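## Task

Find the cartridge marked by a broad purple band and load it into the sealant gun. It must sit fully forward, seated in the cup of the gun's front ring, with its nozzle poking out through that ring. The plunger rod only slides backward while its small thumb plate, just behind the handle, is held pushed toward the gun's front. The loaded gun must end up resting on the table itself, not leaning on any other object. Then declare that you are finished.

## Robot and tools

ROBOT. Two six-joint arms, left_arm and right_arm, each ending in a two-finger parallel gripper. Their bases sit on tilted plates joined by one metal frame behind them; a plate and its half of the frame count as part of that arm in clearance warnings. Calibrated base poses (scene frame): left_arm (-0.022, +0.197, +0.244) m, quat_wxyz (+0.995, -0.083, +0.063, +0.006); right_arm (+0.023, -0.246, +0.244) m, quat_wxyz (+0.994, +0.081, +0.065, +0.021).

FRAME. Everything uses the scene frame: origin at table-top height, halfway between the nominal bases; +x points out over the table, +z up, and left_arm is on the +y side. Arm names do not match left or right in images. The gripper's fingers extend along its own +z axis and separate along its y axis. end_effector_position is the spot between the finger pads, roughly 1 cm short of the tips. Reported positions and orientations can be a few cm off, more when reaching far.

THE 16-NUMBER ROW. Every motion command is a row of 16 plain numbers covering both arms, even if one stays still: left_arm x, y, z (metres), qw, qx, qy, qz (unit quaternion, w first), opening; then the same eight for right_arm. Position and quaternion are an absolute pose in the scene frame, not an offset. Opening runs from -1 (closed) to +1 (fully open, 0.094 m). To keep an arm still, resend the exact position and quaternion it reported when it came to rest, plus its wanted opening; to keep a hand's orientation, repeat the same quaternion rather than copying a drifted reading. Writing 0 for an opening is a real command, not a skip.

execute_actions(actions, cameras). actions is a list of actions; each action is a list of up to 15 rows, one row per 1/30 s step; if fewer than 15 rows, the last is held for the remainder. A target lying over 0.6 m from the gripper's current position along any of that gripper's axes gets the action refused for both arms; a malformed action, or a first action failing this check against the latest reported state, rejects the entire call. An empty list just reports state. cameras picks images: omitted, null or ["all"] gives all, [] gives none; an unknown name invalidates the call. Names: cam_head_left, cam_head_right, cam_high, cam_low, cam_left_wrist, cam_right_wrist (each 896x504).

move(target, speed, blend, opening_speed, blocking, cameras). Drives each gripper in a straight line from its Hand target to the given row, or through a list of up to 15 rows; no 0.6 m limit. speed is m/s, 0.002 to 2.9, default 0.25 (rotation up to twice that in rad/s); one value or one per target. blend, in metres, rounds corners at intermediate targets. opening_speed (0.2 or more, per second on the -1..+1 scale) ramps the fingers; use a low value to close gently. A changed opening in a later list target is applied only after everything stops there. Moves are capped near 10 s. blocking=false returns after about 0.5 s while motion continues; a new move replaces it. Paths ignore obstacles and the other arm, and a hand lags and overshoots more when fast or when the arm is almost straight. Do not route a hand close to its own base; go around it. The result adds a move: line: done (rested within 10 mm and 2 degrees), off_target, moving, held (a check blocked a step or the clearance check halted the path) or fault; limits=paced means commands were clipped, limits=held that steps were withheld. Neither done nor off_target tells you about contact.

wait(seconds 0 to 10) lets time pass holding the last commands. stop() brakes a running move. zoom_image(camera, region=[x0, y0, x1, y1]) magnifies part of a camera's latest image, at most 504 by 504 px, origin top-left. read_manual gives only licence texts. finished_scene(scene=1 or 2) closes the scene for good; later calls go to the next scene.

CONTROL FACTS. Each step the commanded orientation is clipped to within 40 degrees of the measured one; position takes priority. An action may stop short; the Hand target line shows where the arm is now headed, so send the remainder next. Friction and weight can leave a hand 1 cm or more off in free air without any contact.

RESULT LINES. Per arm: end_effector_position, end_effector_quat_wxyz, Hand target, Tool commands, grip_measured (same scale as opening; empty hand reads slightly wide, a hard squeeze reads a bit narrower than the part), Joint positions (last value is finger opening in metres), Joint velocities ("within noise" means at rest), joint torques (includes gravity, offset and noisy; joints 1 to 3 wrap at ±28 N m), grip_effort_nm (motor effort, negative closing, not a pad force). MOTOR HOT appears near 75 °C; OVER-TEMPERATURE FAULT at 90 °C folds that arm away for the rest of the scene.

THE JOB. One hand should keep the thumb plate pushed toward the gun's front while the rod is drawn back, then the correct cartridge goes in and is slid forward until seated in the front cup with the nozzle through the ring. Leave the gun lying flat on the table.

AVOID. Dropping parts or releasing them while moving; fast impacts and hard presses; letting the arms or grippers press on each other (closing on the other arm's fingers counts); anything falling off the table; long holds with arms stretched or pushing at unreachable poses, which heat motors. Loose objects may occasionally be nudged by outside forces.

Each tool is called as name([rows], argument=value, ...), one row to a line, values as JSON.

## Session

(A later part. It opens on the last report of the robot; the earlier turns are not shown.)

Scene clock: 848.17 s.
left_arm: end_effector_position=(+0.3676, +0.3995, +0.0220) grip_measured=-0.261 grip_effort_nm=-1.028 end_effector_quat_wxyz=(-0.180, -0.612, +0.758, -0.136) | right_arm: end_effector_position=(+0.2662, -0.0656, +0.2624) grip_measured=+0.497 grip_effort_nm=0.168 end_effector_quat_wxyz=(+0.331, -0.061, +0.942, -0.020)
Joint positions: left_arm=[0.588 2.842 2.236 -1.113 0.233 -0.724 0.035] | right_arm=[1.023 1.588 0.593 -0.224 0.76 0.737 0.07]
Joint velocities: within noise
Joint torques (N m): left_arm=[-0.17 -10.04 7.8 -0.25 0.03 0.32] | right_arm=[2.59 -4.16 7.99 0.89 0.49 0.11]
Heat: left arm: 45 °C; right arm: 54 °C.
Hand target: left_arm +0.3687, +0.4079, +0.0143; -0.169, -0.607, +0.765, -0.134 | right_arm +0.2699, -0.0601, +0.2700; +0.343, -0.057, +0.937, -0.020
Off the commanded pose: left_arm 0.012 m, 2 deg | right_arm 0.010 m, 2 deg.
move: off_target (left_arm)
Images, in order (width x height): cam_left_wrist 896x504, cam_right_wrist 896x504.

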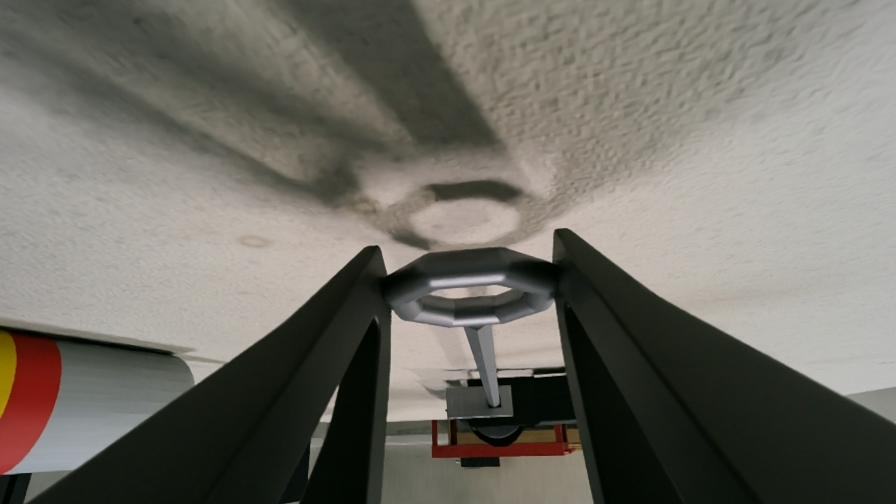

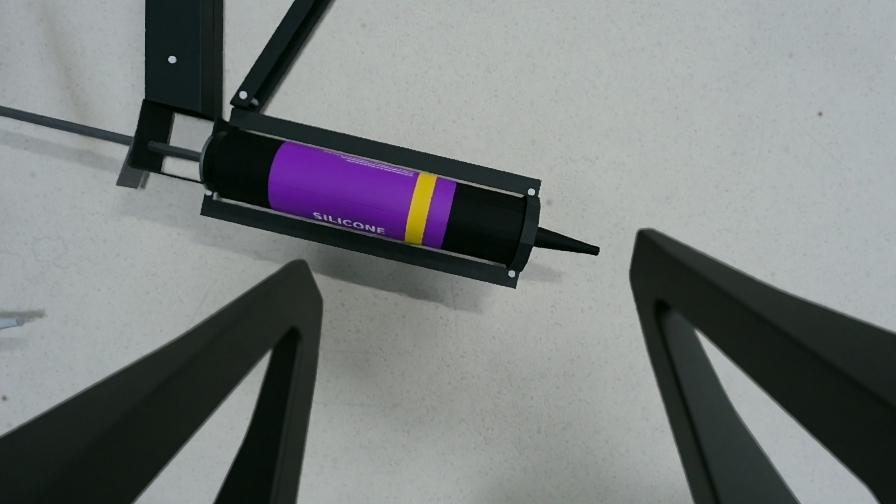

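move([
  [0.3687, 0.4050, 0.016, -0.170, -0.606, 0.765, -0.134, 0.4, 0.27, -0.06, 0.27, 0.343, -0.057, 0.937, -0.021, 0.5],
  [0.3750, 0.4250, 0.10, -0.170, -0.606, 0.765, -0.134, 0.4, 0.27, -0.06, 0.27, 0.343, -0.057, 0.937, -0.021, 0.5],
], speed=[0.02, 0.1], opening_speed=0.8, cameras=["cam_left_wrist","cam_right_wrist","cam_high"])

zoom_image(camera="cam_right_wrist", region=[120, 90, 370, 240])

zoom_image(camera="cam_right_wrist", region=[440, 160, 640, 310])

Scene clock: 857.17 s.
left_arm: end_effector_position=(+0.3625, +0.4088, +0.0713) grip_measured=+0.397 grip_effort_nm=0.139 end_effector_quat_wxyz=(-0.200, -0.607, +0.758, -0.133) | right_arm: end_effector_position=(+0.2662, -0.0657, +0.2624) grip_measured=+0.497 grip_effort_nm=0.164 end_effector_quat_wxyz=(+0.331, -0.061, +0.942, -0.020)
Joint positions: left_arm=[0.6 2.763 2.273 -1.275 0.225 -0.7 0.066] | right_arm=[1.023 1.588 0.593 -0.224 0.76 0.737 0.07]
Joint velocities: within noise
Joint torques (N m): left_arm=[-0.51 -16.62 7.02 -0.58 0.06 0.13] | right_arm=[2.61 -4.12 7.98 0.91 0.48 0.11]
Heat: left arm: 46 °C; right arm: 52 °C.
Hand target: left_arm +0.3744, +0.4243, +0.0995; -0.170, -0.606, +0.765, -0.134 | right_arm +0.2699, -0.0600, +0.2700; +0.343, -0.057, +0.937, -0.020
Off the commanded pose: left_arm 0.035 m, 4 deg | right_arm 0.010 m, 2 deg.
move: off_target (left_arm)
Images, in order (width x height): cam_high 896x504, cam_left_wrist 896x504, cam_right_wrist 896x504.

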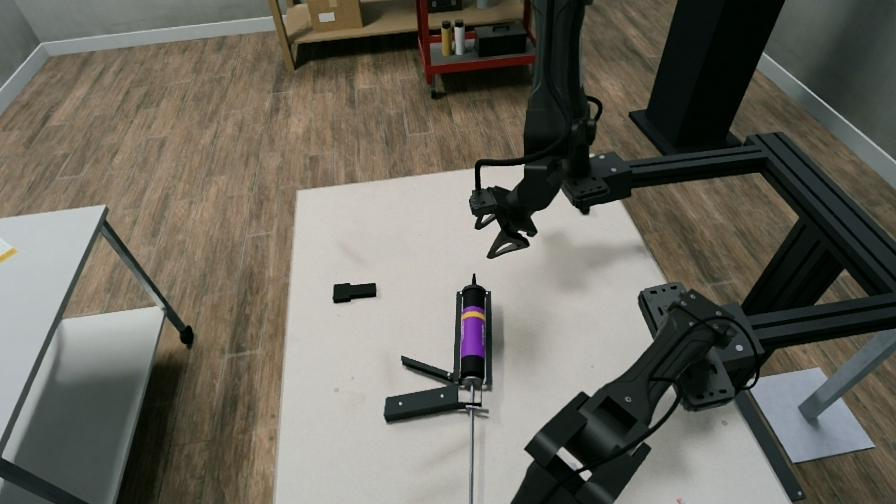

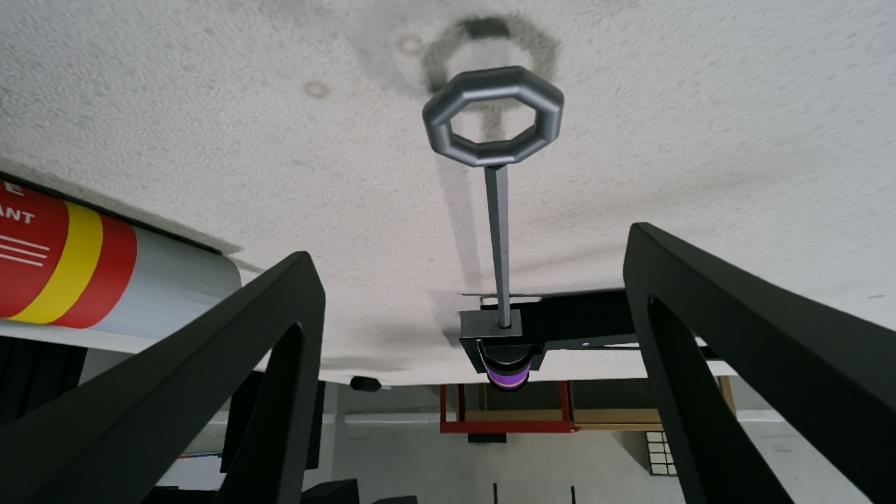

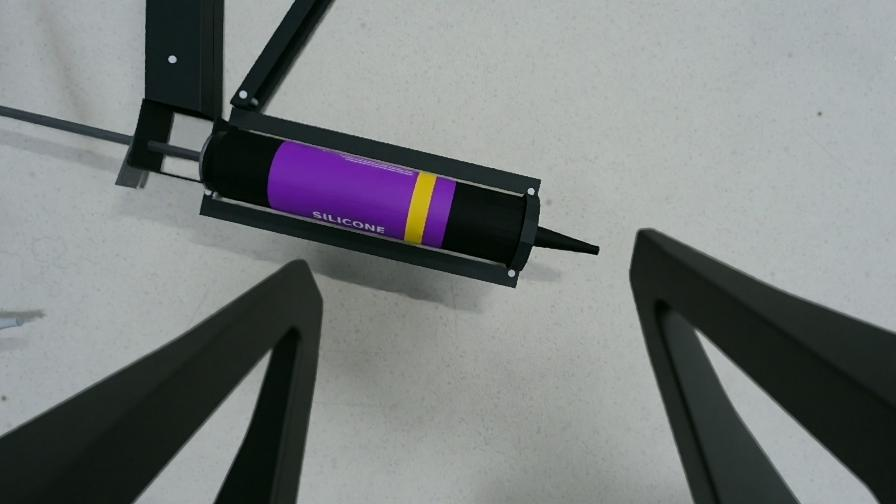

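Scaled by 2.016 from the camera's 896x504 image, which has a finer 1280x720 frame.

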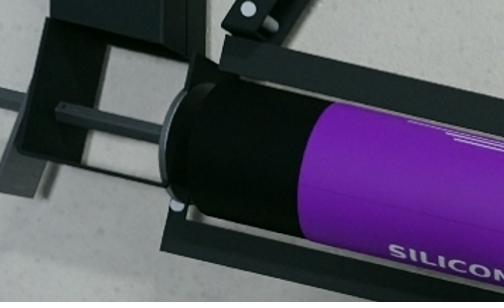

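Scaled by 2.520 from the camera's 896x504 image, which has a finer 1280x720 frame.

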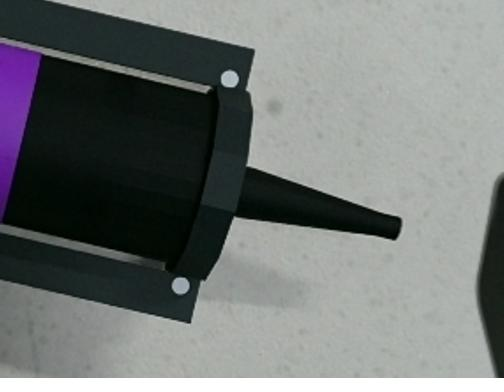

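finished_scene(scene=1)

The scene is finished: the task was done.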